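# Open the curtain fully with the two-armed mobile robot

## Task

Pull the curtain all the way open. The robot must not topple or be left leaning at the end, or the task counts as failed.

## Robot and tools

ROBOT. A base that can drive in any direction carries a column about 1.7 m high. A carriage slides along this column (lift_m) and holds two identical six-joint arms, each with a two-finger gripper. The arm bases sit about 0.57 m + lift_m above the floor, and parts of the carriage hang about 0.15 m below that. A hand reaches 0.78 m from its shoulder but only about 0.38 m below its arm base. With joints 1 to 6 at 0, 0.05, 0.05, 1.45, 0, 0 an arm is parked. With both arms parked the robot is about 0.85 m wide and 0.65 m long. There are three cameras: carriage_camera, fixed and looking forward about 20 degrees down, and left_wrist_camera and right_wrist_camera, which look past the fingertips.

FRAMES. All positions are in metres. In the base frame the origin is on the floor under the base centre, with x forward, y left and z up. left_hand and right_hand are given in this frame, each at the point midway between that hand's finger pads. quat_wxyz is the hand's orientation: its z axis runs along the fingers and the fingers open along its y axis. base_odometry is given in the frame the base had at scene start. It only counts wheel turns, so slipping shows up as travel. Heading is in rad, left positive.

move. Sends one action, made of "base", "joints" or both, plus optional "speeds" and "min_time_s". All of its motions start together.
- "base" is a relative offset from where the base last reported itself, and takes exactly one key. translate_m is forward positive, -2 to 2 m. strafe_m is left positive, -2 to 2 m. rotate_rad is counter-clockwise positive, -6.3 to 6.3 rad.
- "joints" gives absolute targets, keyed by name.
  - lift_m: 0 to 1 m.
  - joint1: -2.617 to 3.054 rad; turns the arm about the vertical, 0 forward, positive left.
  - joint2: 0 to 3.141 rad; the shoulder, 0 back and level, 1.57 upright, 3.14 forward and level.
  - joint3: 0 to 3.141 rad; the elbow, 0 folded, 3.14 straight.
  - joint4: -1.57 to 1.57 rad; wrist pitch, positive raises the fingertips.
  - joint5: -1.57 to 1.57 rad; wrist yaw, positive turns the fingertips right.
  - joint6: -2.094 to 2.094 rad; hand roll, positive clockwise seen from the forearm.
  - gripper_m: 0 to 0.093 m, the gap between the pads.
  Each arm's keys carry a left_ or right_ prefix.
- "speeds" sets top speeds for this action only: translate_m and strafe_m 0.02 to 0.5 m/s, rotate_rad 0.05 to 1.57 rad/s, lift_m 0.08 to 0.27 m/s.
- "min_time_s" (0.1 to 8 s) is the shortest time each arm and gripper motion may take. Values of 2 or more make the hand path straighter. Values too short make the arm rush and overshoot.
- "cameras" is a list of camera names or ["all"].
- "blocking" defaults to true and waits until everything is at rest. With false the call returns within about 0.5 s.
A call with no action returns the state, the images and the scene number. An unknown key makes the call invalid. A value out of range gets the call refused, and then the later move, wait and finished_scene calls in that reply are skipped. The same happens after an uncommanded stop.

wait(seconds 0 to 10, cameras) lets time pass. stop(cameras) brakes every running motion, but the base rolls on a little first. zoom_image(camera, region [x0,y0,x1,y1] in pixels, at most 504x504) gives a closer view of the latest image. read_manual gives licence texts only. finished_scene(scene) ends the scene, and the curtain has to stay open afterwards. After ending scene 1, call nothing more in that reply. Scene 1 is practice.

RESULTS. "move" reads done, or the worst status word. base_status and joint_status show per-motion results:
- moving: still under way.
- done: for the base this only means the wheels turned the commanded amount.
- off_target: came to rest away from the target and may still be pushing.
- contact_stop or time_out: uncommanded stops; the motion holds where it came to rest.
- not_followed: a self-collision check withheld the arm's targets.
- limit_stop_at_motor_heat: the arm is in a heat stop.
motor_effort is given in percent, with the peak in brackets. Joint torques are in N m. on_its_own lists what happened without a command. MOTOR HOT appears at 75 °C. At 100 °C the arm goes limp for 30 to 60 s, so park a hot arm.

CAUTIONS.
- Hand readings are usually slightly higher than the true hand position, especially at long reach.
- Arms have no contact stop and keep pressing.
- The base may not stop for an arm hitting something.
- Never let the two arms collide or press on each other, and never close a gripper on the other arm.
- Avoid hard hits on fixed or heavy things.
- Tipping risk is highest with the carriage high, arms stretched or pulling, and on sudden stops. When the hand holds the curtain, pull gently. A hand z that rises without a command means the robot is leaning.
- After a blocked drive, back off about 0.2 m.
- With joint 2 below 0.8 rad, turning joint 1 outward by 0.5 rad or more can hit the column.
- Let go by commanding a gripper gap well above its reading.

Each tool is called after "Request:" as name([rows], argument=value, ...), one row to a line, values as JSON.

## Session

Request:
move(cameras=["carriage_camera"])

Scene clock: 0.00 s.
Joint torques (N m): no reading
base_odometry: x=+0.000 y=+0.000 heading=+0.000
base_status: not commanded
joint_positions: lift_m=+0.300 left_joint1_rad=+0.005 left_joint2_rad=+0.062 left_joint3_rad=+0.056 left_joint4_rad=+1.422 left_joint5_rad=+0.037 left_joint6_rad=-0.027 left_gripper_m=+0.09396 right_joint1_rad=-0.017 right_joint2_rad=+0.066 right_joint3_rad=+0.048 right_joint4_rad=+1.484 right_joint5_rad=-0.020 right_joint6_rad=+0.023 right_gripper_m=+0.09396
joint_status: not commanded
motor_effort: lift_m=+45 drive_wheels=+0
left_hand: x=+0.2575 y=+0.2953 z=+1.2986 quat_wxyz=(+0.997, +0.017, +0.078, -0.012) (m; base frame)
right_hand: x=+0.2457 y=-0.2986 z=+1.2986 quat_wxyz=(+0.999, -0.009, +0.052, +0.004) (m; base frame)
pictures: carriage_camera

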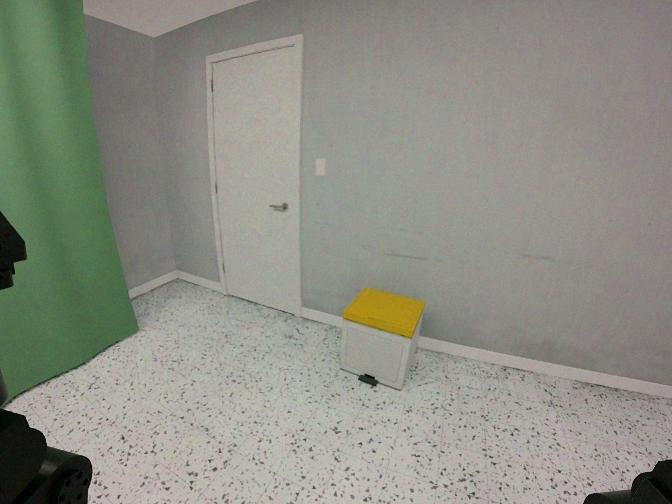

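Request:
move(base={"rotate_rad": 1.22}, joints={"lift_m": 0.8}, cameras=["carriage_camera"])

Request:
zoom_image(camera="carriage_camera", region=[170, 0, 670, 200])

Scene clock: 5.43 s.
Joint torques (N m): left_arm=[0.02 4.05 5.63 -0.14 0.08 -0.05] | right_arm=[0.25 4.12 7.02 -0.25 0.01 -0.11]
move: done
base_odometry: x=+0.000 y=+0.000 heading=+1.220
base_status: done
joint_positions: lift_m=+0.800 left_joint1_rad=+0.005 left_joint2_rad=+0.062 left_joint3_rad=+0.056 left_joint4_rad=+1.420 left_joint5_rad=+0.037 left_joint6_rad=-0.027 left_gripper_m=+0.09396 right_joint1_rad=-0.017 right_joint2_rad=+0.066 right_joint3_rad=+0.048 right_joint4_rad=+1.484 right_joint5_rad=-0.020 right_joint6_rad=+0.023 right_gripper_m=+0.09396
joint_status: all done
motor_effort: lift_m=+46(57) drive_wheels=+3(14)
left_hand: x=+0.2578 y=+0.2953 z=+1.7984 quat_wxyz=(+0.997, +0.017, +0.078, -0.012) (m; base frame)
right_hand: x=+0.2457 y=-0.2986 z=+1.7984 quat_wxyz=(+0.999, -0.009, +0.052, +0.004) (m; base frame)
pictures: carriage_camera
camera_calibration:
carriage_camera: T_world_to_cam=[[0.047901, -0.997879, 0.0440825, -0.0818437], [-0.323336, -0.0572477, -0.944551, 1.73122], [0.945071, 0.0309915, -0.325392, 0.44437], [0, 0, 0, 1]] pos_world=[0.143724, 0.00366656, 1.78343]

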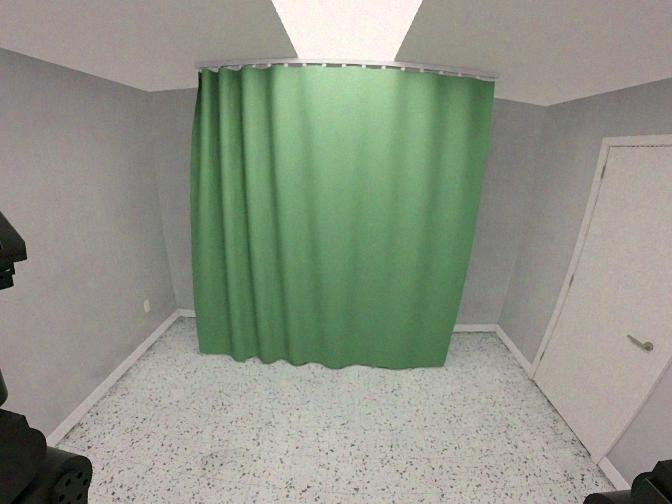

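Scaled by 1.008 from the camera's 672x504 image, which has a finer 960x720 frame.

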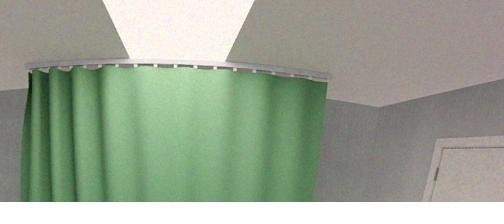

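Request:
zoom_image(camera="carriage_camera", region=[185, 50, 335, 110])

Request:
zoom_image(camera="carriage_camera", region=[370, 50, 520, 110])

Scaled by 3.360 from the camera's 672x504 image, which has a finer 960x720 frame.

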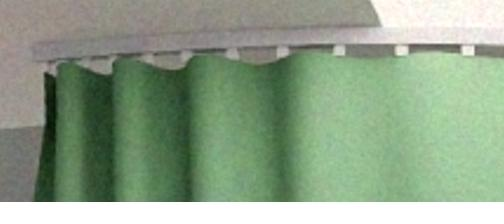

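Scaled by 3.360 from the camera's 672x504 image, which has a finer 960x720 frame.

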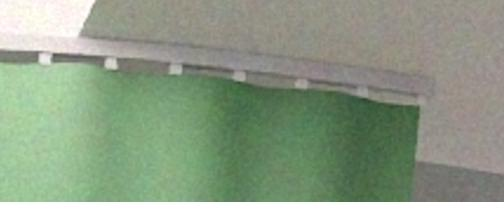

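Request:
move(base={"translate_m": 1.1}, joints={"lift_m": 1.0, "right_joint1_rad": 0.3, "right_joint2_rad": 1.843, "right_joint3_rad": 2.035, "right_joint4_rad": -0.192, "right_joint5_rad": -1.27, "right_joint6_rad": 0.0}, speeds={"translate_m": 0.4}, min_time_s=2.5)

Request:
move(base={"strafe_m": -1.15}, speeds={"strafe_m": 0.35}, cameras=["carriage_camera", "right_wrist_camera"])

Scene clock: 12.13 s.
Joint torques (N m): left_arm=[0.08 4.12 5.6 -0.13 0.08 -0.06] | right_arm=[0.72 -6.75 11.19 1.39 -0.11 -0.22]
move: done
base_odometry: x=+0.377 y=+1.033 heading=+1.221
base_status: done
joint_positions: lift_m=+1.000 left_joint1_rad=+0.005 left_joint2_rad=+0.062 left_joint3_rad=+0.056 left_joint4_rad=+1.420 left_joint5_rad=+0.037 left_joint6_rad=-0.027 left_gripper_m=+0.09396 right_joint1_rad=+0.295 right_joint2_rad=+1.819 right_joint3_rad=+2.006 right_joint4_rad=-0.177 right_joint5_rad=-1.254 right_joint6_rad=+0.014 right_gripper_m=+0.09397
joint_status: all done
motor_effort: lift_m=+46(59) drive_wheels=-4(15)
left_hand: x=+0.2579 y=+0.2953 z=+1.9984 quat_wxyz=(+0.997, +0.017, +0.079, -0.012) (m; base frame)
right_hand: x=+0.5928 y=-0.0146 z=+2.0401 quat_wxyz=(+0.505, -0.493, +0.506, +0.497) (m; base frame)
pictures: none

Scene clock: 17.10 s.
Joint torques (N m): left_arm=[0.03 4.11 5.61 -0.14 0.08 -0.05] | right_arm=[0.5 -6.79 11.32 1.37 -0.1 -0.21]
move: done
base_odometry: x=+1.458 y=+0.639 heading=+1.221
base_status: done
joint_positions: lift_m=+1.000 left_joint1_rad=+0.005 left_joint2_rad=+0.062 left_joint3_rad=+0.056 left_joint4_rad=+1.420 left_joint5_rad=+0.037 left_joint6_rad=-0.027 left_gripper_m=+0.09396 right_joint1_rad=+0.300 right_joint2_rad=+1.819 right_joint3_rad=+2.006 right_joint4_rad=-0.177 right_joint5_rad=-1.255 right_joint6_rad=+0.014 right_gripper_m=+0.09397
joint_status: not commanded
motor_effort: lift_m=+46(46) drive_wheels=+1(11)
left_hand: x=+0.2579 y=+0.2953 z=+1.9984 quat_wxyz=(+0.997, +0.017, +0.079, -0.012) (m; base frame)
right_hand: x=+0.5913 y=-0.0129 z=+2.0401 quat_wxyz=(+0.503, -0.494, +0.505, +0.498) (m; base frame)
pictures: carriage_camera, right_wrist_camera
camera_calibration:
carriage_camera: T_world_to_cam=[[0.047901, -0.997879, 0.0440825, -0.0906602], [-0.323336, -0.0572477, -0.944551, 1.92013], [0.945071, 0.0309915, -0.325392, 0.509448], [0, 0, 0, 1]] pos_world=[0.143724, 0.00366656, 1.98343]
right_wrist_camera: T_world_to_cam=[[0.999742, -0.0223975, -0.003689, -0.585103], [-0.0158097, -0.570429, -0.821195, 1.68498], [0.0162884, 0.821042, -0.570636, 1.29435], [0, 0, 0, 1]] pos_world=[0.590509, -0.114658, 2.12014]

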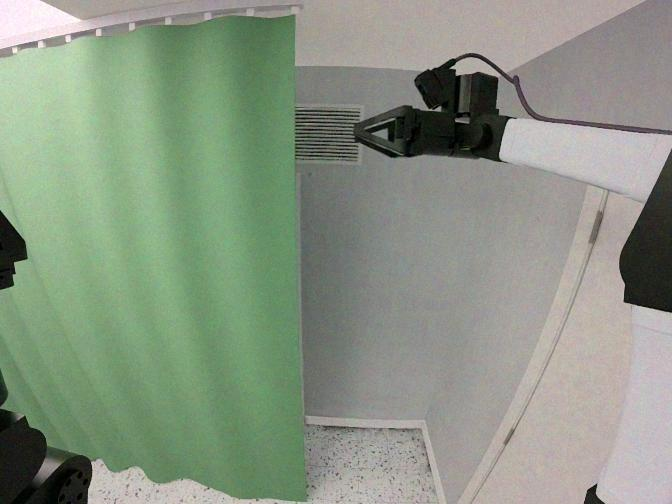

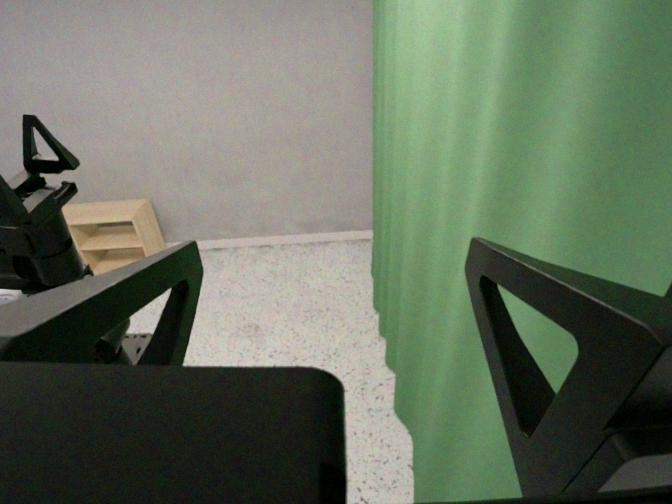

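Request:
move(base={"translate_m": 0.33}, speeds={"translate_m": 0.2}, cameras=["carriage_camera", "right_wrist_camera"])

Scene clock: 20.23 s.
Joint torques (N m): left_arm=[0.02 4.05 5.64 -0.13 0.08 -0.04] | right_arm=[0.27 -6.8 11.26 1.38 -0.11 -0.22]
move: done
base_odometry: x=+1.571 y=+0.949 heading=+1.220
base_status: done
joint_positions: lift_m=+1.000 left_joint1_rad=+0.005 left_joint2_rad=+0.062 left_joint3_rad=+0.056 left_joint4_rad=+1.419 left_joint5_rad=+0.037 left_joint6_rad=-0.027 left_gripper_m=+0.09396 right_joint1_rad=+0.299 right_joint2_rad=+1.819 right_joint3_rad=+2.006 right_joint4_rad=-0.179 right_joint5_rad=-1.258 right_joint6_rad=+0.014 right_gripper_m=+0.09397
joint_status: not commanded
motor_effort: lift_m=+46(46) drive_wheels=+3(11)
left_hand: x=+0.2580 y=+0.2953 z=+1.9983 quat_wxyz=(+0.997, +0.017, +0.079, -0.012) (m; base frame)
right_hand: x=+0.5910 y=-0.0131 z=+2.0398 quat_wxyz=(+0.502, -0.494, +0.505, +0.499) (m; base frame)
pictures: carriage_camera, right_wrist_camera
camera_calibration:
carriage_camera: T_world_to_cam=[[0.047901, -0.997879, 0.0440825, -0.0906602], [-0.323336, -0.0572477, -0.944551, 1.92013], [0.945071, 0.0309915, -0.325392, 0.509448], [0, 0, 0, 1]] pos_world=[0.143724, 0.00366656, 1.98343]
right_wrist_camera: T_world_to_cam=[[0.999777, -0.0204848, -0.00512568, -0.581971], [-0.0159064, -0.570936, -0.820841, 1.68401], [0.0138883, 0.820739, -0.571134, 1.29675], [0, 0, 0, 1]] pos_world=[0.590619, -0.114755, 2.11994]

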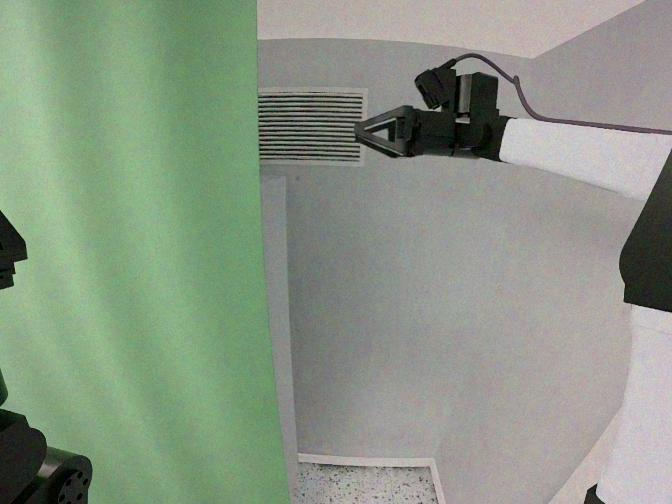

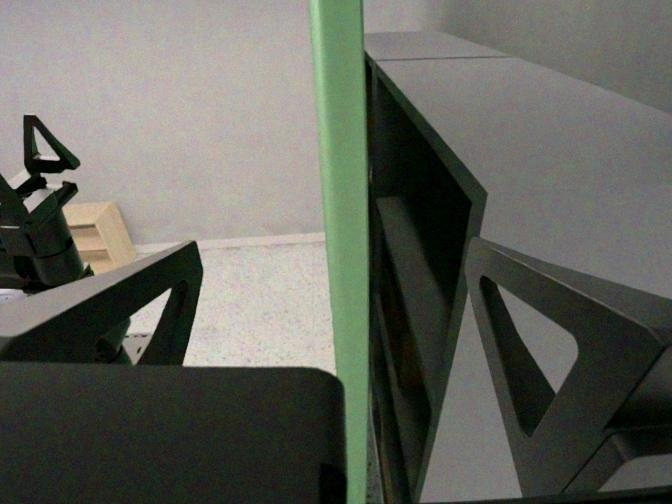

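Request:
move(base={"translate_m": 0.025}, speeds={"translate_m": 0.1})

Request:
move(base={"strafe_m": 0.22}, speeds={"strafe_m": 0.15}, cameras=["carriage_camera", "right_wrist_camera"])

Scene clock: 21.53 s.
Joint torques (N m): left_arm=[0.06 4.07 5.59 -0.15 0.08 -0.05] | right_arm=[0.32 -7.04 10.91 1.39 -0.09 -0.2]
move: done
base_odometry: x=+1.580 y=+0.972 heading=+1.220
base_status: done
joint_positions: lift_m=+1.000 left_joint1_rad=+0.005 left_joint2_rad=+0.062 left_joint3_rad=+0.056 left_joint4_rad=+1.421 left_joint5_rad=+0.037 left_joint6_rad=-0.027 left_gripper_m=+0.09396 right_joint1_rad=+0.298 right_joint2_rad=+1.820 right_joint3_rad=+2.009 right_joint4_rad=-0.180 right_joint5_rad=-1.259 right_joint6_rad=+0.014 right_gripper_m=+0.09397
joint_status: not commanded
motor_effort: lift_m=+46(46) drive_wheels=-1(10)
left_hand: x=+0.2576 y=+0.2953 z=+1.9984 quat_wxyz=(+0.997, +0.017, +0.078, -0.012) (m; base frame)
right_hand: x=+0.5911 y=-0.0134 z=+2.0404 quat_wxyz=(+0.503, -0.494, +0.504, +0.499) (m; base frame)
pictures: none

Scene clock: 23.90 s.
Joint torques (N m): left_arm=[0.06 4.14 5.61 -0.13 0.09 -0.05] | right_arm=[0.39 -6.84 10.93 1.39 -0.09 -0.16]
move: done
base_odometry: x=+1.373 y=+1.048 heading=+1.220
base_status: done
joint_positions: lift_m=+1.000 left_joint1_rad=+0.005 left_joint2_rad=+0.062 left_joint3_rad=+0.056 left_joint4_rad=+1.421 left_joint5_rad=+0.038 left_joint6_rad=-0.027 left_gripper_m=+0.09396 right_joint1_rad=+0.300 right_joint2_rad=+1.820 right_joint3_rad=+2.009 right_joint4_rad=-0.180 right_joint5_rad=-1.259 right_joint6_rad=+0.014 right_gripper_m=+0.09397
joint_status: not commanded
motor_effort: lift_m=+46(46) drive_wheels=+0(11)
left_hand: x=+0.2576 y=+0.2952 z=+1.9984 quat_wxyz=(+0.997, +0.018, +0.078, -0.012) (m; base frame)
right_hand: x=+0.5906 y=-0.0128 z=+2.0404 quat_wxyz=(+0.502, -0.495, +0.504, +0.499) (m; base frame)
pictures: carriage_camera, right_wrist_camera
camera_calibration:
carriage_camera: T_world_to_cam=[[0.047901, -0.997879, 0.0440825, -0.0906602], [-0.323336, -0.0572477, -0.944551, 1.92013], [0.945071, 0.0309915, -0.325392, 0.509448], [0, 0, 0, 1]] pos_world=[0.143724, 0.00366656, 1.98343]
right_wrist_camera: T_world_to_cam=[[0.999812, -0.0189643, -0.00399371, -0.583808], [-0.0141043, -0.570683, -0.82105, 1.68407], [0.0132915, 0.820952, -0.570843, 1.29661], [0, 0, 0, 1]] pos_world=[0.590217, -0.114455, 2.12054]

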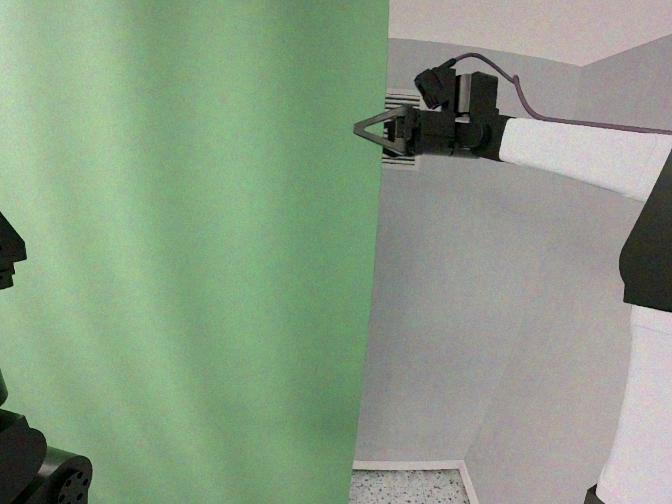

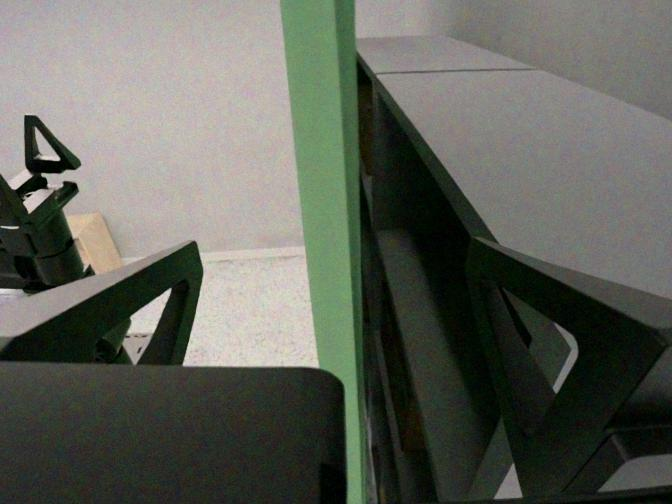

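Request:
move(base={"strafe_m": 0.025}, speeds={"strafe_m": 0.15})

Request:
move(joints={"right_gripper_m": 0.0}, min_time_s=1.0, cameras=["carriage_camera", "right_wrist_camera"])

Scene clock: 25.00 s.
Joint torques (N m): left_arm=[0.1 4.05 5.61 -0.14 0.08 -0.05] | right_arm=[-0.13 -7.12 10.93 1.42 -0.12 -0.22]
move: done
base_odometry: x=+1.350 y=+1.057 heading=+1.219
base_status: done
joint_positions: lift_m=+1.000 left_joint1_rad=+0.005 left_joint2_rad=+0.062 left_joint3_rad=+0.056 left_joint4_rad=+1.421 left_joint5_rad=+0.038 left_joint6_rad=-0.027 left_gripper_m=+0.09396 right_joint1_rad=+0.302 right_joint2_rad=+1.820 right_joint3_rad=+2.009 right_joint4_rad=-0.180 right_joint5_rad=-1.259 right_joint6_rad=+0.014 right_gripper_m=+0.09397
joint_status: not commanded
motor_effort: lift_m=+46(46) drive_wheels=+0(9)
left_hand: x=+0.2576 y=+0.2952 z=+1.9984 quat_wxyz=(+0.997, +0.018, +0.078, -0.012) (m; base frame)
right_hand: x=+0.5901 y=-0.0121 z=+2.0404 quat_wxyz=(+0.502, -0.495, +0.504, +0.500) (m; base frame)
pictures: none

Scene clock: 26.30 s.
Joint torques (N m): left_arm=[0.06 4.04 5.63 -0.14 0.08 -0.05] | right_arm=[0.09 -6.93 10.95 1.44 -0.08 -0.21]
move: done
base_odometry: x=+1.350 y=+1.057 heading=+1.219
base_status: not commanded
joint_positions: lift_m=+1.000 left_joint1_rad=+0.005 left_joint2_rad=+0.062 left_joint3_rad=+0.056 left_joint4_rad=+1.421 left_joint5_rad=+0.038 left_joint6_rad=-0.027 left_gripper_m=+0.09396 right_joint1_rad=+0.302 right_joint2_rad=+1.820 right_joint3_rad=+2.009 right_joint4_rad=-0.180 right_joint5_rad=-1.259 right_joint6_rad=+0.013 right_gripper_m=+0.00085
joint_status: all done
motor_effort: lift_m=+46(46) drive_wheels=+1(1)
left_hand: x=+0.2576 y=+0.2952 z=+1.9984 quat_wxyz=(+0.997, +0.018, +0.078, -0.012) (m; base frame)
right_hand: x=+0.5901 y=-0.0121 z=+2.0404 quat_wxyz=(+0.502, -0.496, +0.503, +0.499) (m; base frame)
pictures: carriage_camera, right_wrist_camera
camera_calibration:
carriage_camera: T_world_to_cam=[[0.047901, -0.997879, 0.0440825, -0.0906602], [-0.323336, -0.0572477, -0.944551, 1.92013], [0.945071, 0.0309915, -0.325392, 0.509448], [0, 0, 0, 1]] pos_world=[0.143724, 0.00366656, 1.98343]
right_wrist_camera: T_world_to_cam=[[0.99985, -0.0170851, -0.00286088, -0.585604], [-0.0121017, -0.570728, -0.82105, 1.68328], [0.0123949, 0.820961, -0.57085, 1.29658], [0, 0, 0, 1]] pos_world=[0.589816, -0.113754, 2.12054]

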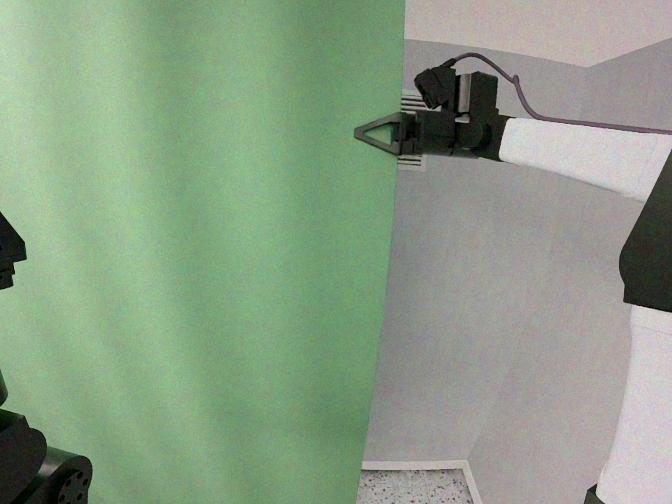

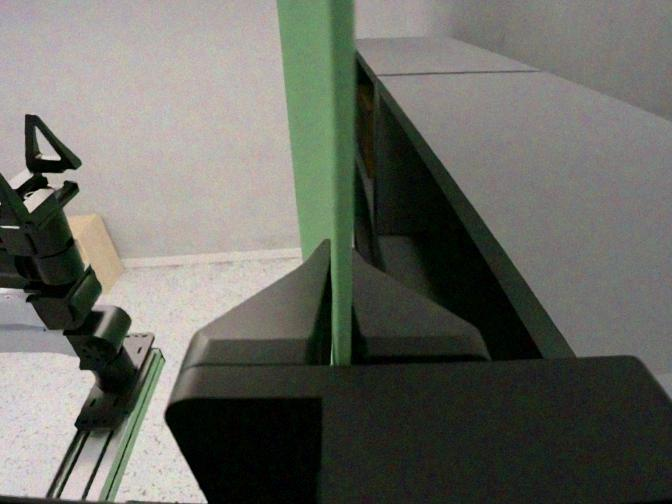

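Request:
move(base={"strafe_m": 1.5}, speeds={"strafe_m": 0.25}, cameras=["carriage_camera", "right_wrist_camera"])

Scene clock: 30.13 s.
Joint torques (N m): left_arm=[0.18 4.16 5.61 -0.22 0.1 -0.05] | right_arm=[-25.35 -2.03 3.95 -0.11 -6.09 -3.27]
move: contact_stop
base_odometry: x=+0.827 y=+1.249 heading=+1.214
base_status: strafe_m contact_stop (by the wheels' count: +0.557 of +1.500)
joint_positions: lift_m=+1.000 left_joint1_rad=+0.004 left_joint2_rad=+0.062 left_joint3_rad=+0.055 left_joint4_rad=+1.422 left_joint5_rad=+0.036 left_joint6_rad=-0.027 left_gripper_m=+0.09396 right_joint1_rad=-0.092 right_joint2_rad=+1.768 right_joint3_rad=+2.075 right_joint4_rad=+0.002 right_joint5_rad=-0.634 right_joint6_rad=+0.330 right_gripper_m=+0.00339
joint_status: not commanded
motor_effort: lift_m=+46(46) drive_wheels=+52(58)
left_hand: x=+0.2576 y=+0.2954 z=+1.9982 quat_wxyz=(+0.997, +0.017, +0.078, -0.013) (m; base frame)
right_hand: x=+0.7159 y=-0.2443 z=+2.1340 quat_wxyz=(+0.740, -0.128, +0.601, +0.274) (m; base frame)
pictures: carriage_camera, right_wrist_camera
camera_calibration:
carriage_camera: T_world_to_cam=[[0.047901, -0.997879, 0.0440825, -0.0906602], [-0.323336, -0.0572477, -0.944551, 1.92013], [0.945071, 0.0309915, -0.325392, 0.509448], [0, 0, 0, 1]] pos_world=[0.143724, 0.00366656, 1.98343]
right_wrist_camera: T_world_to_cam=[[0.55356, -0.821241, -0.138325, -0.302927], [-0.36514, -0.0900551, -0.926587, 2.22452], [0.748494, 0.56343, -0.349719, 0.477258], [0, 0, 0, 1]] pos_world=[0.622726, -0.317347, 2.18622]

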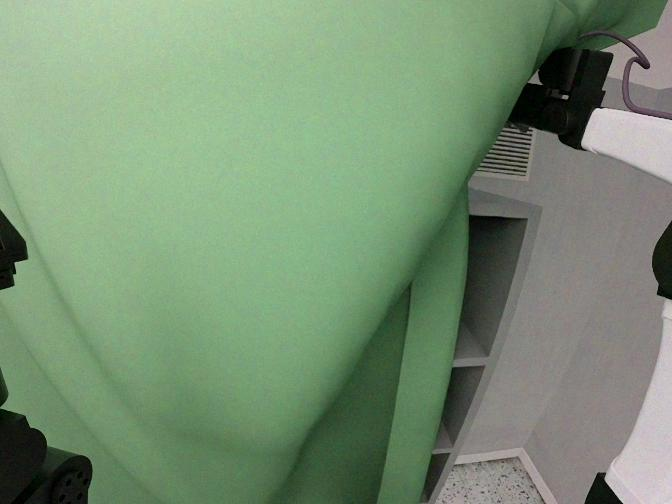

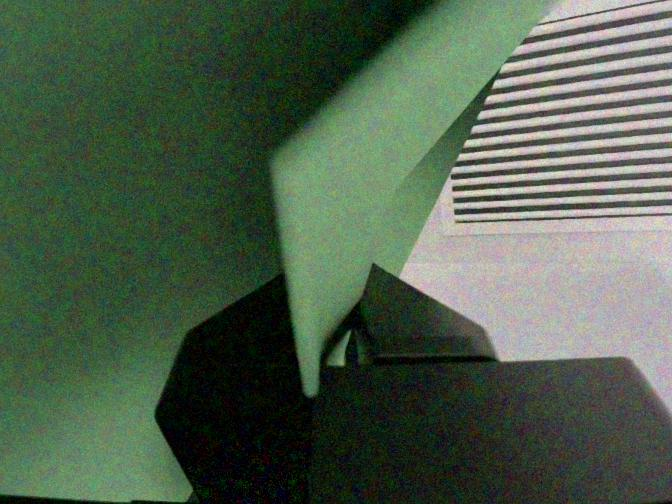

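Request:
move(base={"strafe_m": -0.56}, speeds={"strafe_m": 0.2}, cameras=["carriage_camera"])

Request:
move(joints={"right_gripper_m": 0.093}, min_time_s=1.0, cameras=["carriage_camera", "right_wrist_camera"])

Scene clock: 34.57 s.
Joint torques (N m): left_arm=[0.16 4.1 5.65 -0.14 0.1 -0.05] | right_arm=[-0.43 -8.35 8.05 2.07 -0.11 -0.2]
move: done
base_odometry: x=+1.351 y=+1.054 heading=+1.214
base_status: done
joint_positions: lift_m=+1.000 left_joint1_rad=+0.004 left_joint2_rad=+0.062 left_joint3_rad=+0.055 left_joint4_rad=+1.421 left_joint5_rad=+0.036 left_joint6_rad=-0.027 left_gripper_m=+0.09396 right_joint1_rad=+0.308 right_joint2_rad=+1.835 right_joint3_rad=+2.038 right_joint4_rad=-0.245 right_joint5_rad=-1.255 right_joint6_rad=+0.010 right_gripper_m=+0.00085
joint_status: not commanded
motor_effort: lift_m=+46(46) drive_wheels=+4(18)
left_hand: x=+0.2579 y=+0.2954 z=+1.9982 quat_wxyz=(+0.997, +0.017, +0.079, -0.013) (m; base frame)
right_hand: x=+0.5909 y=-0.0092 z=+2.0363 quat_wxyz=(+0.486, -0.488, +0.518, +0.507) (m; base frame)
pictures: carriage_camera
camera_calibration:
carriage_camera: T_world_to_cam=[[0.047901, -0.997879, 0.0440825, -0.0906602], [-0.323336, -0.0572477, -0.944551, 1.92013], [0.945071, 0.0309915, -0.325392, 0.509448], [0, 0, 0, 1]] pos_world=[0.143724, 0.00366656, 1.98343]

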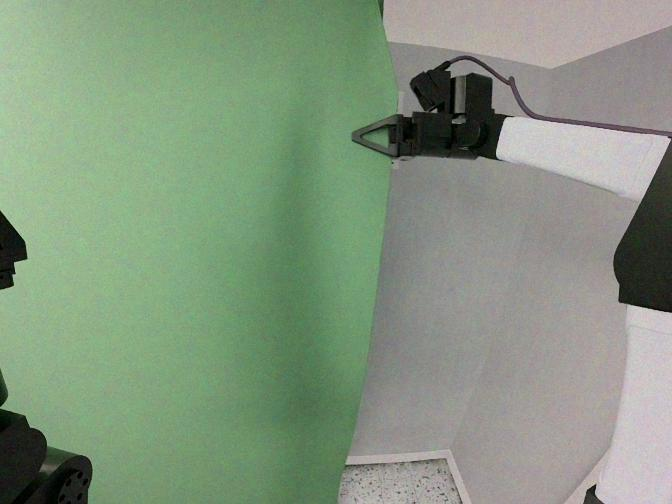

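Scene clock: 35.87 s.
Joint torques (N m): left_arm=[0.21 4.08 5.65 -0.14 0.1 -0.04] | right_arm=[-0.02 -8.18 7.91 1.65 -0.09 -0.2]
move: done
base_odometry: x=+1.351 y=+1.054 heading=+1.214
base_status: not commanded
joint_positions: lift_m=+1.000 left_joint1_rad=+0.004 left_joint2_rad=+0.062 left_joint3_rad=+0.055 left_joint4_rad=+1.421 left_joint5_rad=+0.036 left_joint6_rad=-0.027 left_gripper_m=+0.09396 right_joint1_rad=+0.303 right_joint2_rad=+1.835 right_joint3_rad=+2.038 right_joint4_rad=-0.204 right_joint5_rad=-1.255 right_joint6_rad=+0.010 right_gripper_m=+0.09295
joint_status: all done
motor_effort: lift_m=+46(46) drive_wheels=+4(5)
left_hand: x=+0.2579 y=+0.2954 z=+1.9982 quat_wxyz=(+0.997, +0.017, +0.079, -0.013) (m; base frame)
right_hand: x=+0.5926 y=-0.0112 z=+2.0416 quat_wxyz=(+0.500, -0.494, +0.506, +0.499) (m; base frame)
pictures: carriage_camera, right_wrist_camera
camera_calibration:
carriage_camera: T_world_to_cam=[[0.047901, -0.997879, 0.0440825, -0.0906602], [-0.323336, -0.0572477, -0.944551, 1.92013], [0.945071, 0.0309915, -0.325392, 0.509448], [0, 0, 0, 1]] pos_world=[0.143724, 0.00366656, 1.98343]
right_wrist_camera: T_world_to_cam=[[0.999755, -0.020115, -0.00924163, -0.575046], [-0.0191038, -0.573093, -0.819268, 1.68528], [0.0111832, 0.819243, -0.573337, 1.3023], [0, 0, 0, 1]] pos_world=[0.592537, -0.112644, 2.12204]

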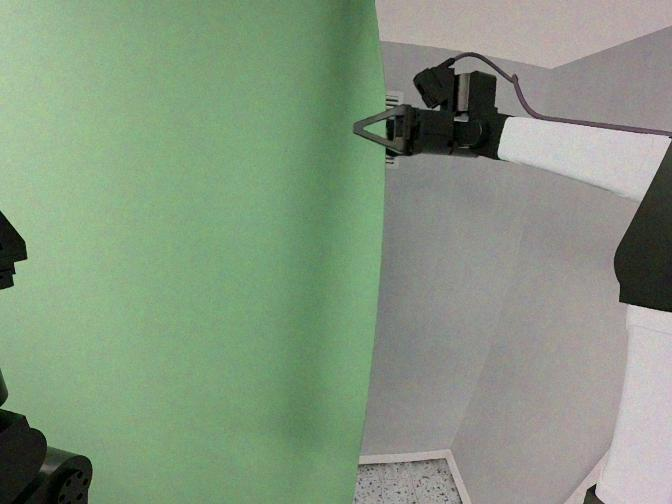

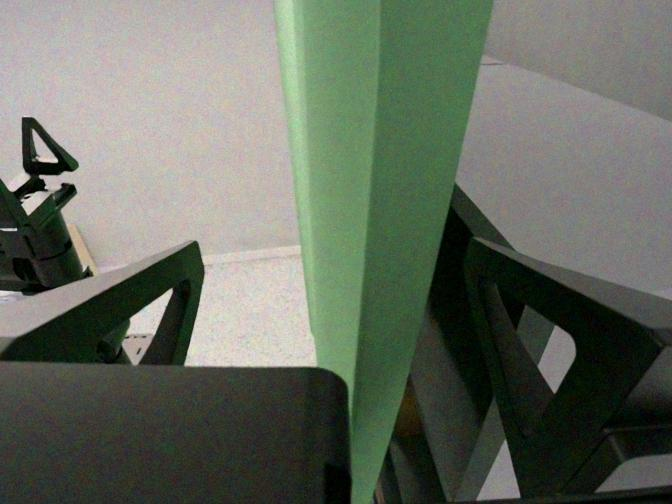

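Request:
move(base={"strafe_m": -0.12}, speeds={"strafe_m": 0.2})

Request:
move(base={"translate_m": -0.3}, joints={"right_joint1_rad": 0.0, "right_joint2_rad": 0.05, "right_joint3_rad": 0.05, "right_joint4_rad": 1.45, "right_joint5_rad": 0.0, "right_joint6_rad": 0.0}, speeds={"translate_m": 0.35}, min_time_s=2, cameras=["carriage_camera"])

Request:
move(base={"strafe_m": 1.2}, joints={"left_joint1_rad": -0.3, "left_joint2_rad": 1.843, "left_joint3_rad": 2.035, "left_joint4_rad": -0.192, "left_joint5_rad": 1.27, "left_joint6_rad": 0.0}, speeds={"strafe_m": 0.4}, min_time_s=2.5)

Request:
move(base={"strafe_m": 1.05}, speeds={"strafe_m": 0.4}, cameras=["carriage_camera", "left_wrist_camera"])

Scene clock: 38.20 s.
Joint torques (N m): left_arm=[0.1 4.07 5.68 -0.15 0.11 -0.05] | right_arm=[0.55 -8.02 7.87 1.6 -0.08 -0.19]
move: done
base_odometry: x=+1.464 y=+1.012 heading=+1.215
base_status: done
joint_positions: lift_m=+1.000 left_joint1_rad=+0.004 left_joint2_rad=+0.062 left_joint3_rad=+0.055 left_joint4_rad=+1.421 left_joint5_rad=+0.036 left_joint6_rad=-0.027 left_gripper_m=+0.09396 right_joint1_rad=+0.297 right_joint2_rad=+1.835 right_joint3_rad=+2.038 right_joint4_rad=-0.202 right_joint5_rad=-1.256 right_joint6_rad=+0.010 right_gripper_m=+0.09295
joint_status: not commanded
motor_effort: lift_m=+46(46) drive_wheels=-2(14)
left_hand: x=+0.2579 y=+0.2955 z=+1.9982 quat_wxyz=(+0.997, +0.017, +0.079, -0.013) (m; base frame)
right_hand: x=+0.5940 y=-0.0133 z=+2.0418 quat_wxyz=(+0.502, -0.493, +0.507, +0.498) (m; base frame)
pictures: none

Scene clock: 40.67 s.
Joint torques (N m): left_arm=[0.14 4.08 5.63 -0.17 0.09 -0.05] | right_arm=[-0.32 2.74 5.29 -0.04 0.2 -0.18]
move: done
base_odometry: x=+1.359 y=+0.731 heading=+1.215
base_status: done
joint_positions: lift_m=+1.000 left_joint1_rad=+0.004 left_joint2_rad=+0.062 left_joint3_rad=+0.055 left_joint4_rad=+1.422 left_joint5_rad=+0.037 left_joint6_rad=-0.027 left_gripper_m=+0.09396 right_joint1_rad=+0.005 right_joint2_rad=+0.065 right_joint3_rad=+0.065 right_joint4_rad=+1.437 right_joint5_rad=-0.016 right_joint6_rad=+0.010 right_gripper_m=+0.09297
joint_status: all done
motor_effort: lift_m=+46(46) drive_wheels=+2(11)
left_hand: x=+0.2575 y=+0.2953 z=+1.9983 quat_wxyz=(+0.997, +0.017, +0.078, -0.013) (m; base frame)
right_hand: x=+0.2517 y=-0.2985 z=+2.0017 quat_wxyz=(+0.998, -0.008, +0.067, +0.008) (m; base frame)
pictures: carriage_camera
camera_calibration:
carriage_camera: T_world_to_cam=[[0.047901, -0.997879, 0.0440825, -0.0906602], [-0.323336, -0.0572477, -0.944551, 1.92013], [0.945071, 0.0309915, -0.325392, 0.509448], [0, 0, 0, 1]] pos_world=[0.143724, 0.00366656, 1.98343]

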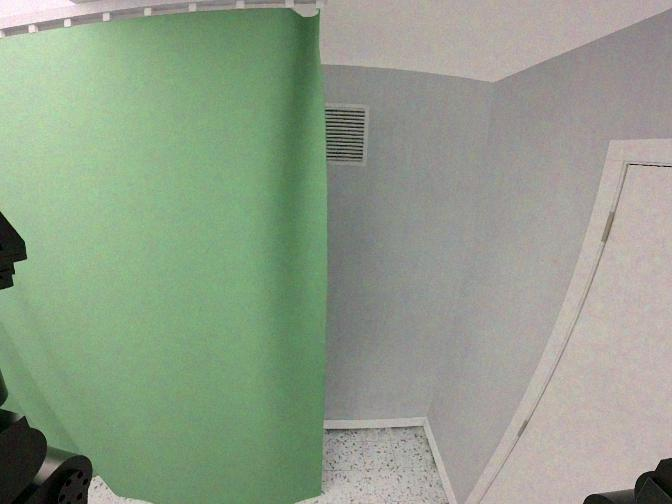

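Scene clock: 45.73 s.
Joint torques (N m): left_arm=[-0.38 -8.4 9.25 1.64 0.19 0.06] | right_arm=[-0.2 2.84 5.34 -0.07 0.12 -0.17]
move: done
base_odometry: x=+0.234 y=+1.148 heading=+1.215
base_status: done
joint_positions: lift_m=+1.000 left_joint1_rad=-0.295 left_joint2_rad=+1.833 left_joint3_rad=+1.999 left_joint4_rad=-0.191 left_joint5_rad=+1.263 left_joint6_rad=-0.010 left_gripper_m=+0.09398 right_joint1_rad=+0.004 right_joint2_rad=+0.065 right_joint3_rad=+0.065 right_joint4_rad=+1.439 right_joint5_rad=-0.009 right_joint6_rad=+0.010 right_gripper_m=+0.09297
joint_status: all done
motor_effort: lift_m=+46(46) drive_wheels=-1(12)
left_hand: x=+0.5966 y=+0.0130 z=+2.0301 quat_wxyz=(+0.493, +0.490, +0.514, -0.503) (m; base frame)
right_hand: x=+0.2512 y=-0.2998 z=+2.0018 quat_wxyz=(+0.998, -0.004, +0.066, +0.007) (m; base frame)
pictures: none

Scene clock: 50.23 s.
Joint torques (N m): left_arm=[-0.25 -8.36 9.31 1.65 0.19 0.06] | right_arm=[0.01 2.81 5.24 -0.02 0.15 -0.22]
move: done
base_odometry: x=-0.750 y=+1.513 heading=+1.216
base_status: done
joint_positions: lift_m=+1.000 left_joint1_rad=-0.298 left_joint2_rad=+1.833 left_joint3_rad=+1.999 left_joint4_rad=-0.192 left_joint5_rad=+1.263 left_joint6_rad=-0.010 left_gripper_m=+0.09398 right_joint1_rad=+0.004 right_joint2_rad=+0.065 right_joint3_rad=+0.065 right_joint4_rad=+1.439 right_joint5_rad=-0.009 right_joint6_rad=+0.010 right_gripper_m=+0.09297
joint_status: not commanded
motor_effort: lift_m=+46(46) drive_wheels=+0(14)
left_hand: x=+0.5956 y=+0.0118 z=+2.0301 quat_wxyz=(+0.492, +0.491, +0.513, -0.504) (m; base frame)
right_hand: x=+0.2512 y=-0.2999 z=+2.0018 quat_wxyz=(+0.998, -0.004, +0.065, +0.007) (m; base frame)
pictures: carriage_camera, left_wrist_camera
camera_calibration:
carriage_camera: T_world_to_cam=[[0.047901, -0.997879, 0.0440825, -0.0906602], [-0.323336, -0.0572477, -0.944551, 1.92013], [0.945071, 0.0309915, -0.325392, 0.509448], [0, 0, 0, 1]] pos_world=[0.143724, 0.00366656, 1.98343]
left_wrist_camera: T_world_to_cam=[[-0.997126, -0.0615148, 0.0442327, 0.510584], [-0.0720887, 0.590578, -0.803754, 1.67266], [0.02332, -0.804633, -0.593315, 1.323], [0, 0, 0, 1]] pos_world=[0.598844, 0.1081, 2.10678]

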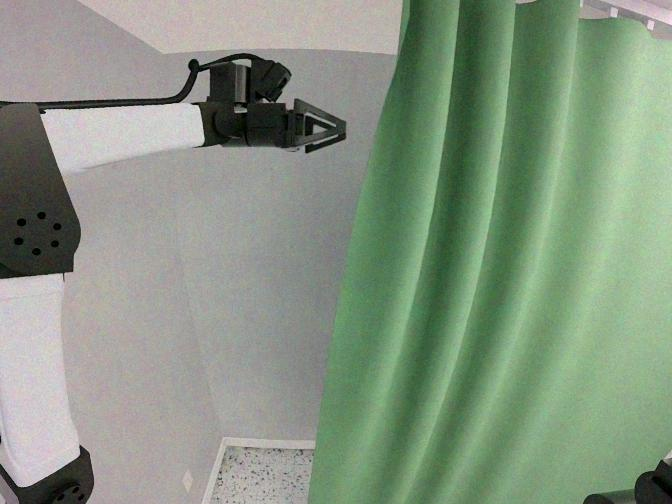

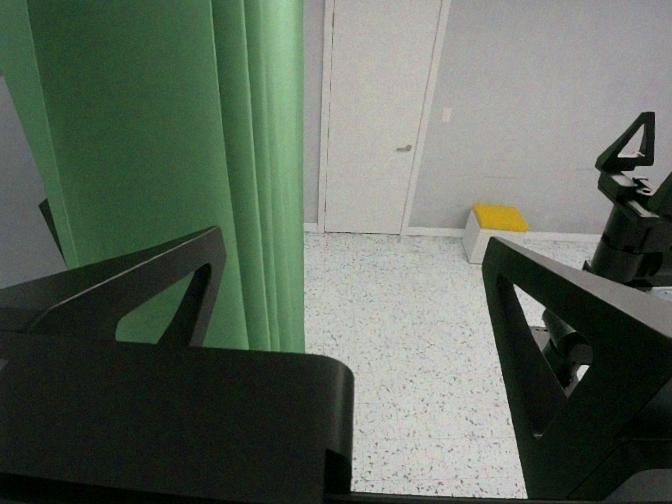

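Request:
move(base={"strafe_m": 0.06}, speeds={"strafe_m": 0.2})

Request:
move(base={"translate_m": 0.27}, speeds={"translate_m": 0.2}, cameras=["carriage_camera", "left_wrist_camera"])

Scene clock: 52.20 s.
Joint torques (N m): left_arm=[-0.14 -8.44 9.17 1.65 0.18 0.07] | right_arm=[0.08 2.77 5.33 0 0.17 -0.16]
move: done
base_odometry: x=-0.806 y=+1.534 heading=+1.216
base_status: done
joint_positions: lift_m=+1.000 left_joint1_rad=-0.298 left_joint2_rad=+1.833 left_joint3_rad=+1.999 left_joint4_rad=-0.192 left_joint5_rad=+1.265 left_joint6_rad=-0.010 left_gripper_m=+0.09398 right_joint1_rad=+0.002 right_joint2_rad=+0.065 right_joint3_rad=+0.065 right_joint4_rad=+1.439 right_joint5_rad=-0.009 right_joint6_rad=+0.010 right_gripper_m=+0.09297
joint_status: not commanded
motor_effort: lift_m=+46(46) drive_wheels=+2(11)
left_hand: x=+0.5956 y=+0.0120 z=+2.0300 quat_wxyz=(+0.491, +0.491, +0.513, -0.505) (m; base frame)
right_hand: x=+0.2512 y=-0.2999 z=+2.0018 quat_wxyz=(+0.998, -0.004, +0.065, +0.006) (m; base frame)
pictures: none

Scene clock: 54.80 s.
Joint torques (N m): left_arm=[-0.1 -8.8 9.07 1.68 0.16 0.07] | right_arm=[-0.12 2.78 5.37 -0.11 0.12 -0.19]
move: done
base_odometry: x=-0.713 y=+1.787 heading=+1.216
base_status: done
joint_positions: lift_m=+1.000 left_joint1_rad=-0.298 left_joint2_rad=+1.837 left_joint3_rad=+2.002 left_joint4_rad=-0.195 left_joint5_rad=+1.265 left_joint6_rad=-0.010 left_gripper_m=+0.09398 right_joint1_rad=+0.002 right_joint2_rad=+0.065 right_joint3_rad=+0.065 right_joint4_rad=+1.443 right_joint5_rad=-0.009 right_joint6_rad=+0.010 right_gripper_m=+0.09297
joint_status: not commanded
motor_effort: lift_m=+46(46) drive_wheels=-1(13)
left_hand: x=+0.5964 y=+0.0113 z=+2.0288 quat_wxyz=(+0.490, +0.491, +0.514, -0.506) (m; base frame)
right_hand: x=+0.2502 y=-0.2999 z=+2.0019 quat_wxyz=(+0.998, -0.004, +0.064, +0.006) (m; base frame)
pictures: carriage_camera, left_wrist_camera
camera_calibration:
carriage_camera: T_world_to_cam=[[0.047901, -0.997879, 0.0440825, -0.0906602], [-0.323336, -0.0572477, -0.944551, 1.92013], [0.945071, 0.0309915, -0.325392, 0.509448], [0, 0, 0, 1]] pos_world=[0.143724, 0.00366656, 1.98343]
left_wrist_camera: T_world_to_cam=[[-0.997062, -0.0593167, 0.0484627, 0.502703], [-0.0742193, 0.591736, -0.802708, 1.67117], [0.0189368, -0.803947, -0.5944, 1.32667], [0, 0, 0, 1]] pos_world=[0.600136, 0.107497, 2.10567]

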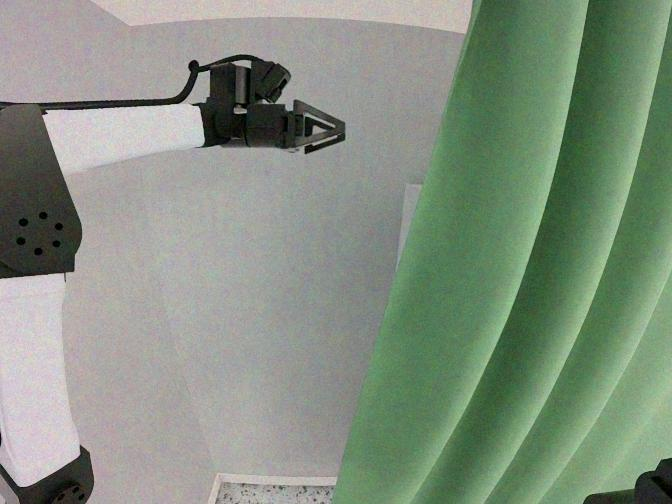

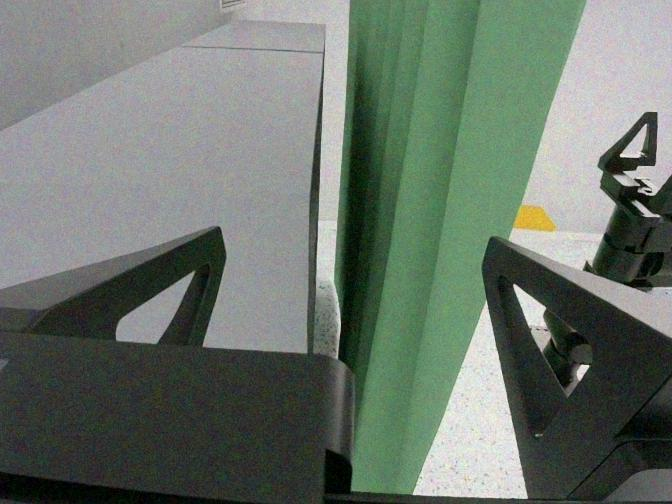

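Request:
move(base={"translate_m": -0.09}, speeds={"translate_m": 0.15})

Request:
move(base={"strafe_m": -0.12}, speeds={"strafe_m": 0.15}, cameras=["carriage_camera", "left_wrist_camera"])

Scene clock: 57.33 s.
Joint torques (N m): left_arm=[-0.1 -8.88 8.88 1.7 0.17 0.06] | right_arm=[0.06 2.93 5.35 -0.11 0.13 -0.18]
move: done
base_odometry: x=-0.744 y=+1.703 heading=+1.216
base_status: done
joint_positions: lift_m=+1.000 left_joint1_rad=-0.299 left_joint2_rad=+1.837 left_joint3_rad=+2.004 left_joint4_rad=-0.196 left_joint5_rad=+1.266 left_joint6_rad=-0.010 left_gripper_m=+0.09398 right_joint1_rad=+0.002 right_joint2_rad=+0.065 right_joint3_rad=+0.065 right_joint4_rad=+1.446 right_joint5_rad=-0.009 right_joint6_rad=+0.010 right_gripper_m=+0.09297
joint_status: not commanded
motor_effort: lift_m=+46(46) drive_wheels=+4(9)
left_hand: x=+0.5959 y=+0.0113 z=+2.0294 quat_wxyz=(+0.490, +0.491, +0.513, -0.506) (m; base frame)
right_hand: x=+0.2496 y=-0.2999 z=+2.0020 quat_wxyz=(+0.998, -0.004, +0.062, +0.006) (m; base frame)
pictures: none

Scene clock: 59.03 s.
Joint torques (N m): left_arm=[-0.08 -8.83 8.88 1.7 0.17 0.06] | right_arm=[0.01 2.63 5.24 -0.12 0.09 -0.2]
move: done
base_odometry: x=-0.631 y=+1.661 heading=+1.216
base_status: done
joint_positions: lift_m=+1.000 left_joint1_rad=-0.299 left_joint2_rad=+1.837 left_joint3_rad=+2.004 left_joint4_rad=-0.196 left_joint5_rad=+1.266 left_joint6_rad=-0.010 left_gripper_m=+0.09398 right_joint1_rad=+0.002 right_joint2_rad=+0.065 right_joint3_rad=+0.065 right_joint4_rad=+1.446 right_joint5_rad=-0.009 right_joint6_rad=+0.010 right_gripper_m=+0.09297
joint_status: not commanded
motor_effort: lift_m=+46(46) drive_wheels=-1(8)
left_hand: x=+0.5958 y=+0.0111 z=+2.0294 quat_wxyz=(+0.490, +0.491, +0.513, -0.506) (m; base frame)
right_hand: x=+0.2496 y=-0.2999 z=+2.0020 quat_wxyz=(+0.998, -0.004, +0.062, +0.006) (m; base frame)
pictures: carriage_camera, left_wrist_camera
camera_calibration:
carriage_camera: T_world_to_cam=[[0.047901, -0.997879, 0.0440825, -0.0906602], [-0.323336, -0.0572477, -0.944551, 1.92013], [0.945071, 0.0309915, -0.325392, 0.509448], [0, 0, 0, 1]] pos_world=[0.143724, 0.00366656, 1.98343]
left_wrist_camera: T_world_to_cam=[[-0.997199, -0.0577939, 0.0474803, 0.504142], [-0.0725178, 0.591548, -0.803002, 1.67142], [0.0183217, -0.804195, -0.594082, 1.32652], [0, 0, 0, 1]] pos_world=[0.599633, 0.107194, 2.10628]

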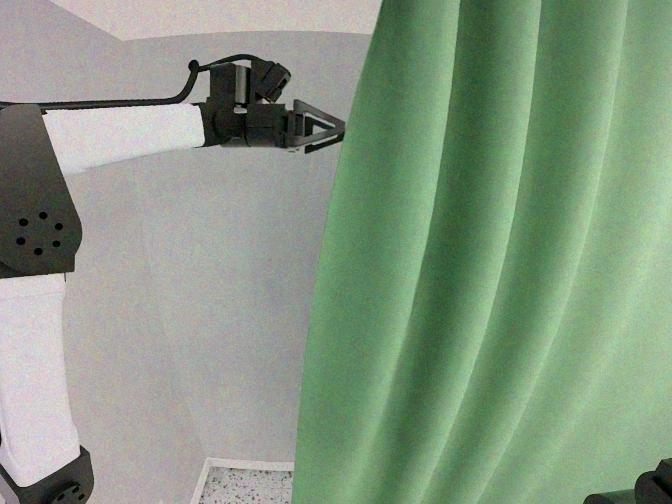

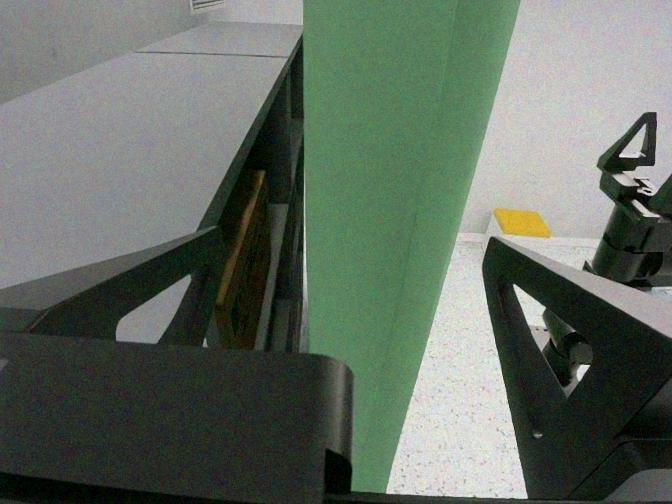

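Request:
move(base={"strafe_m": -0.055}, speeds={"strafe_m": 0.15})

Request:
move(joints={"left_gripper_m": 0.0}, min_time_s=1.0, cameras=["carriage_camera", "left_wrist_camera"])

Scene clock: 61.07 s.
Joint torques (N m): left_arm=[0.2 -8.83 8.85 1.71 0.17 0.08] | right_arm=[0.14 2.73 5.37 -0.11 0.09 -0.22]
move: done
base_odometry: x=-0.580 y=+1.642 heading=+1.217
base_status: done
joint_positions: lift_m=+1.000 left_joint1_rad=-0.303 left_joint2_rad=+1.837 left_joint3_rad=+2.004 left_joint4_rad=-0.196 left_joint5_rad=+1.266 left_joint6_rad=-0.010 left_gripper_m=+0.09398 right_joint1_rad=+0.002 right_joint2_rad=+0.065 right_joint3_rad=+0.065 right_joint4_rad=+1.446 right_joint5_rad=-0.008 right_joint6_rad=+0.010 right_gripper_m=+0.09297
joint_status: not commanded
motor_effort: lift_m=+46(46) drive_wheels=+2(11)
left_hand: x=+0.5948 y=+0.0098 z=+2.0294 quat_wxyz=(+0.488, +0.492, +0.512, -0.507) (m; base frame)
right_hand: x=+0.2496 y=-0.3001 z=+2.0020 quat_wxyz=(+0.998, -0.004, +0.062, +0.006) (m; base frame)
pictures: none

Scene clock: 62.37 s.
Joint torques (N m): left_arm=[0.24 -8.75 8.85 1.71 0.16 0.07] | right_arm=[-0.09 2.81 5.38 -0.11 0.08 -0.22]
move: done
base_odometry: x=-0.580 y=+1.642 heading=+1.217
base_status: not commanded
joint_positions: lift_m=+1.000 left_joint1_rad=-0.303 left_joint2_rad=+1.837 left_joint3_rad=+2.004 left_joint4_rad=-0.196 left_joint5_rad=+1.266 left_joint6_rad=-0.010 left_gripper_m=+0.00086 right_joint1_rad=+0.002 right_joint2_rad=+0.065 right_joint3_rad=+0.065 right_joint4_rad=+1.446 right_joint5_rad=-0.008 right_joint6_rad=+0.010 right_gripper_m=+0.09297
joint_status: all done
motor_effort: lift_m=+46(46) drive_wheels=+2(3)
left_hand: x=+0.5948 y=+0.0098 z=+2.0294 quat_wxyz=(+0.488, +0.492, +0.512, -0.507) (m; base frame)
right_hand: x=+0.2496 y=-0.3001 z=+2.0020 quat_wxyz=(+0.998, -0.004, +0.062, +0.006) (m; base frame)
pictures: carriage_camera, left_wrist_camera
camera_calibration:
carriage_camera: T_world_to_cam=[[0.047901, -0.997879, 0.0440825, -0.0906602], [-0.323336, -0.0572477, -0.944551, 1.92013], [0.945071, 0.0309915, -0.325392, 0.509448], [0, 0, 0, 1]] pos_world=[0.143724, 0.00366656, 1.98343]
left_wrist_camera: T_world_to_cam=[[-0.997396, -0.0539667, 0.0478503, 0.502297], [-0.070547, 0.59193, -0.802896, 1.67061], [0.0150056, -0.80418, -0.594196, 1.32765], [0, 0, 0, 1]] pos_world=[0.598923, 0.105888, 2.10618]

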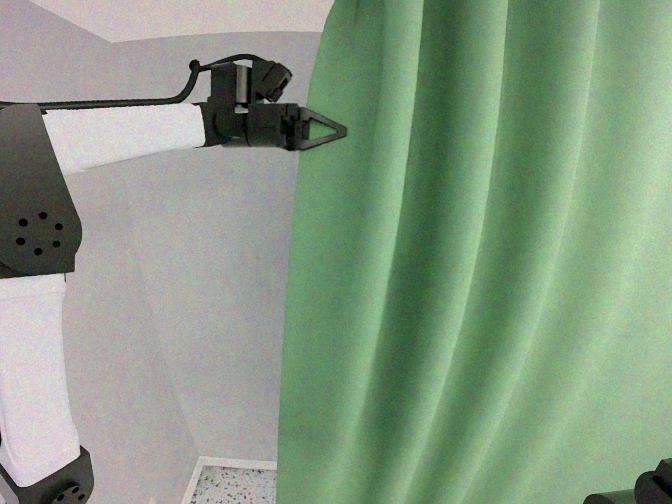

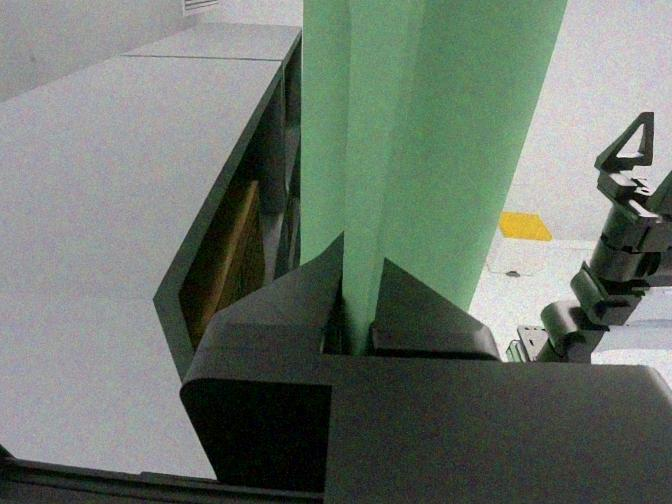

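Request:
move(base={"strafe_m": -0.35}, speeds={"strafe_m": 0.2}, cameras=["carriage_camera"])

Scene clock: 65.50 s.
Joint torques (N m): left_arm=[-0.85 -8.75 8.9 1.65 0.17 -0.03] | right_arm=[0.18 2.85 5.33 -0.1 0.14 -0.19]
move: done
base_odometry: x=-0.251 y=+1.521 heading=+1.217
base_status: done
joint_positions: lift_m=+1.000 left_joint1_rad=-0.290 left_joint2_rad=+1.837 left_joint3_rad=+2.004 left_joint4_rad=-0.192 left_joint5_rad=+1.266 left_joint6_rad=+0.000 left_gripper_m=+0.00086 right_joint1_rad=+0.001 right_joint2_rad=+0.065 right_joint3_rad=+0.065 right_joint4_rad=+1.446 right_joint5_rad=-0.008 right_joint6_rad=+0.010 right_gripper_m=+0.09297
joint_status: not commanded
motor_effort: lift_m=+46(46) drive_wheels=+1(11)
left_hand: x=+0.5985 y=+0.0147 z=+2.0299 quat_wxyz=(+0.495, +0.492, +0.512, -0.501) (m; base frame)
right_hand: x=+0.2496 y=-0.3001 z=+2.0020 quat_wxyz=(+0.998, -0.004, +0.062, +0.006) (m; base frame)
pictures: carriage_camera
camera_calibration:
carriage_camera: T_world_to_cam=[[0.047901, -0.997879, 0.0440825, -0.0906602], [-0.323336, -0.0572477, -0.944551, 1.92013], [0.945071, 0.0309915, -0.325392, 0.509448], [0, 0, 0, 1]] pos_world=[0.143724, 0.00366656, 1.98343]

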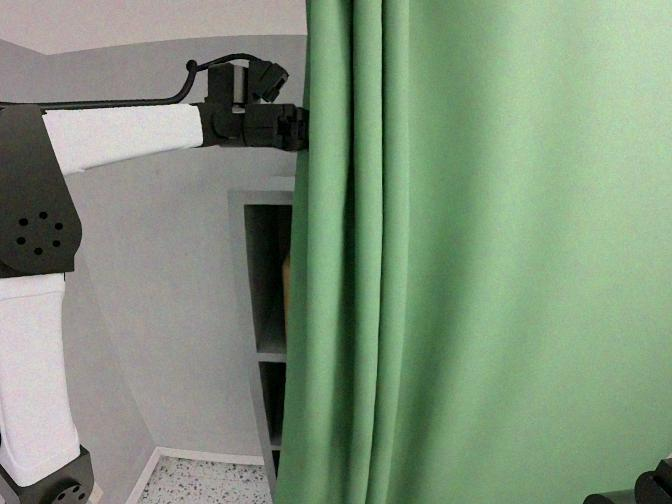

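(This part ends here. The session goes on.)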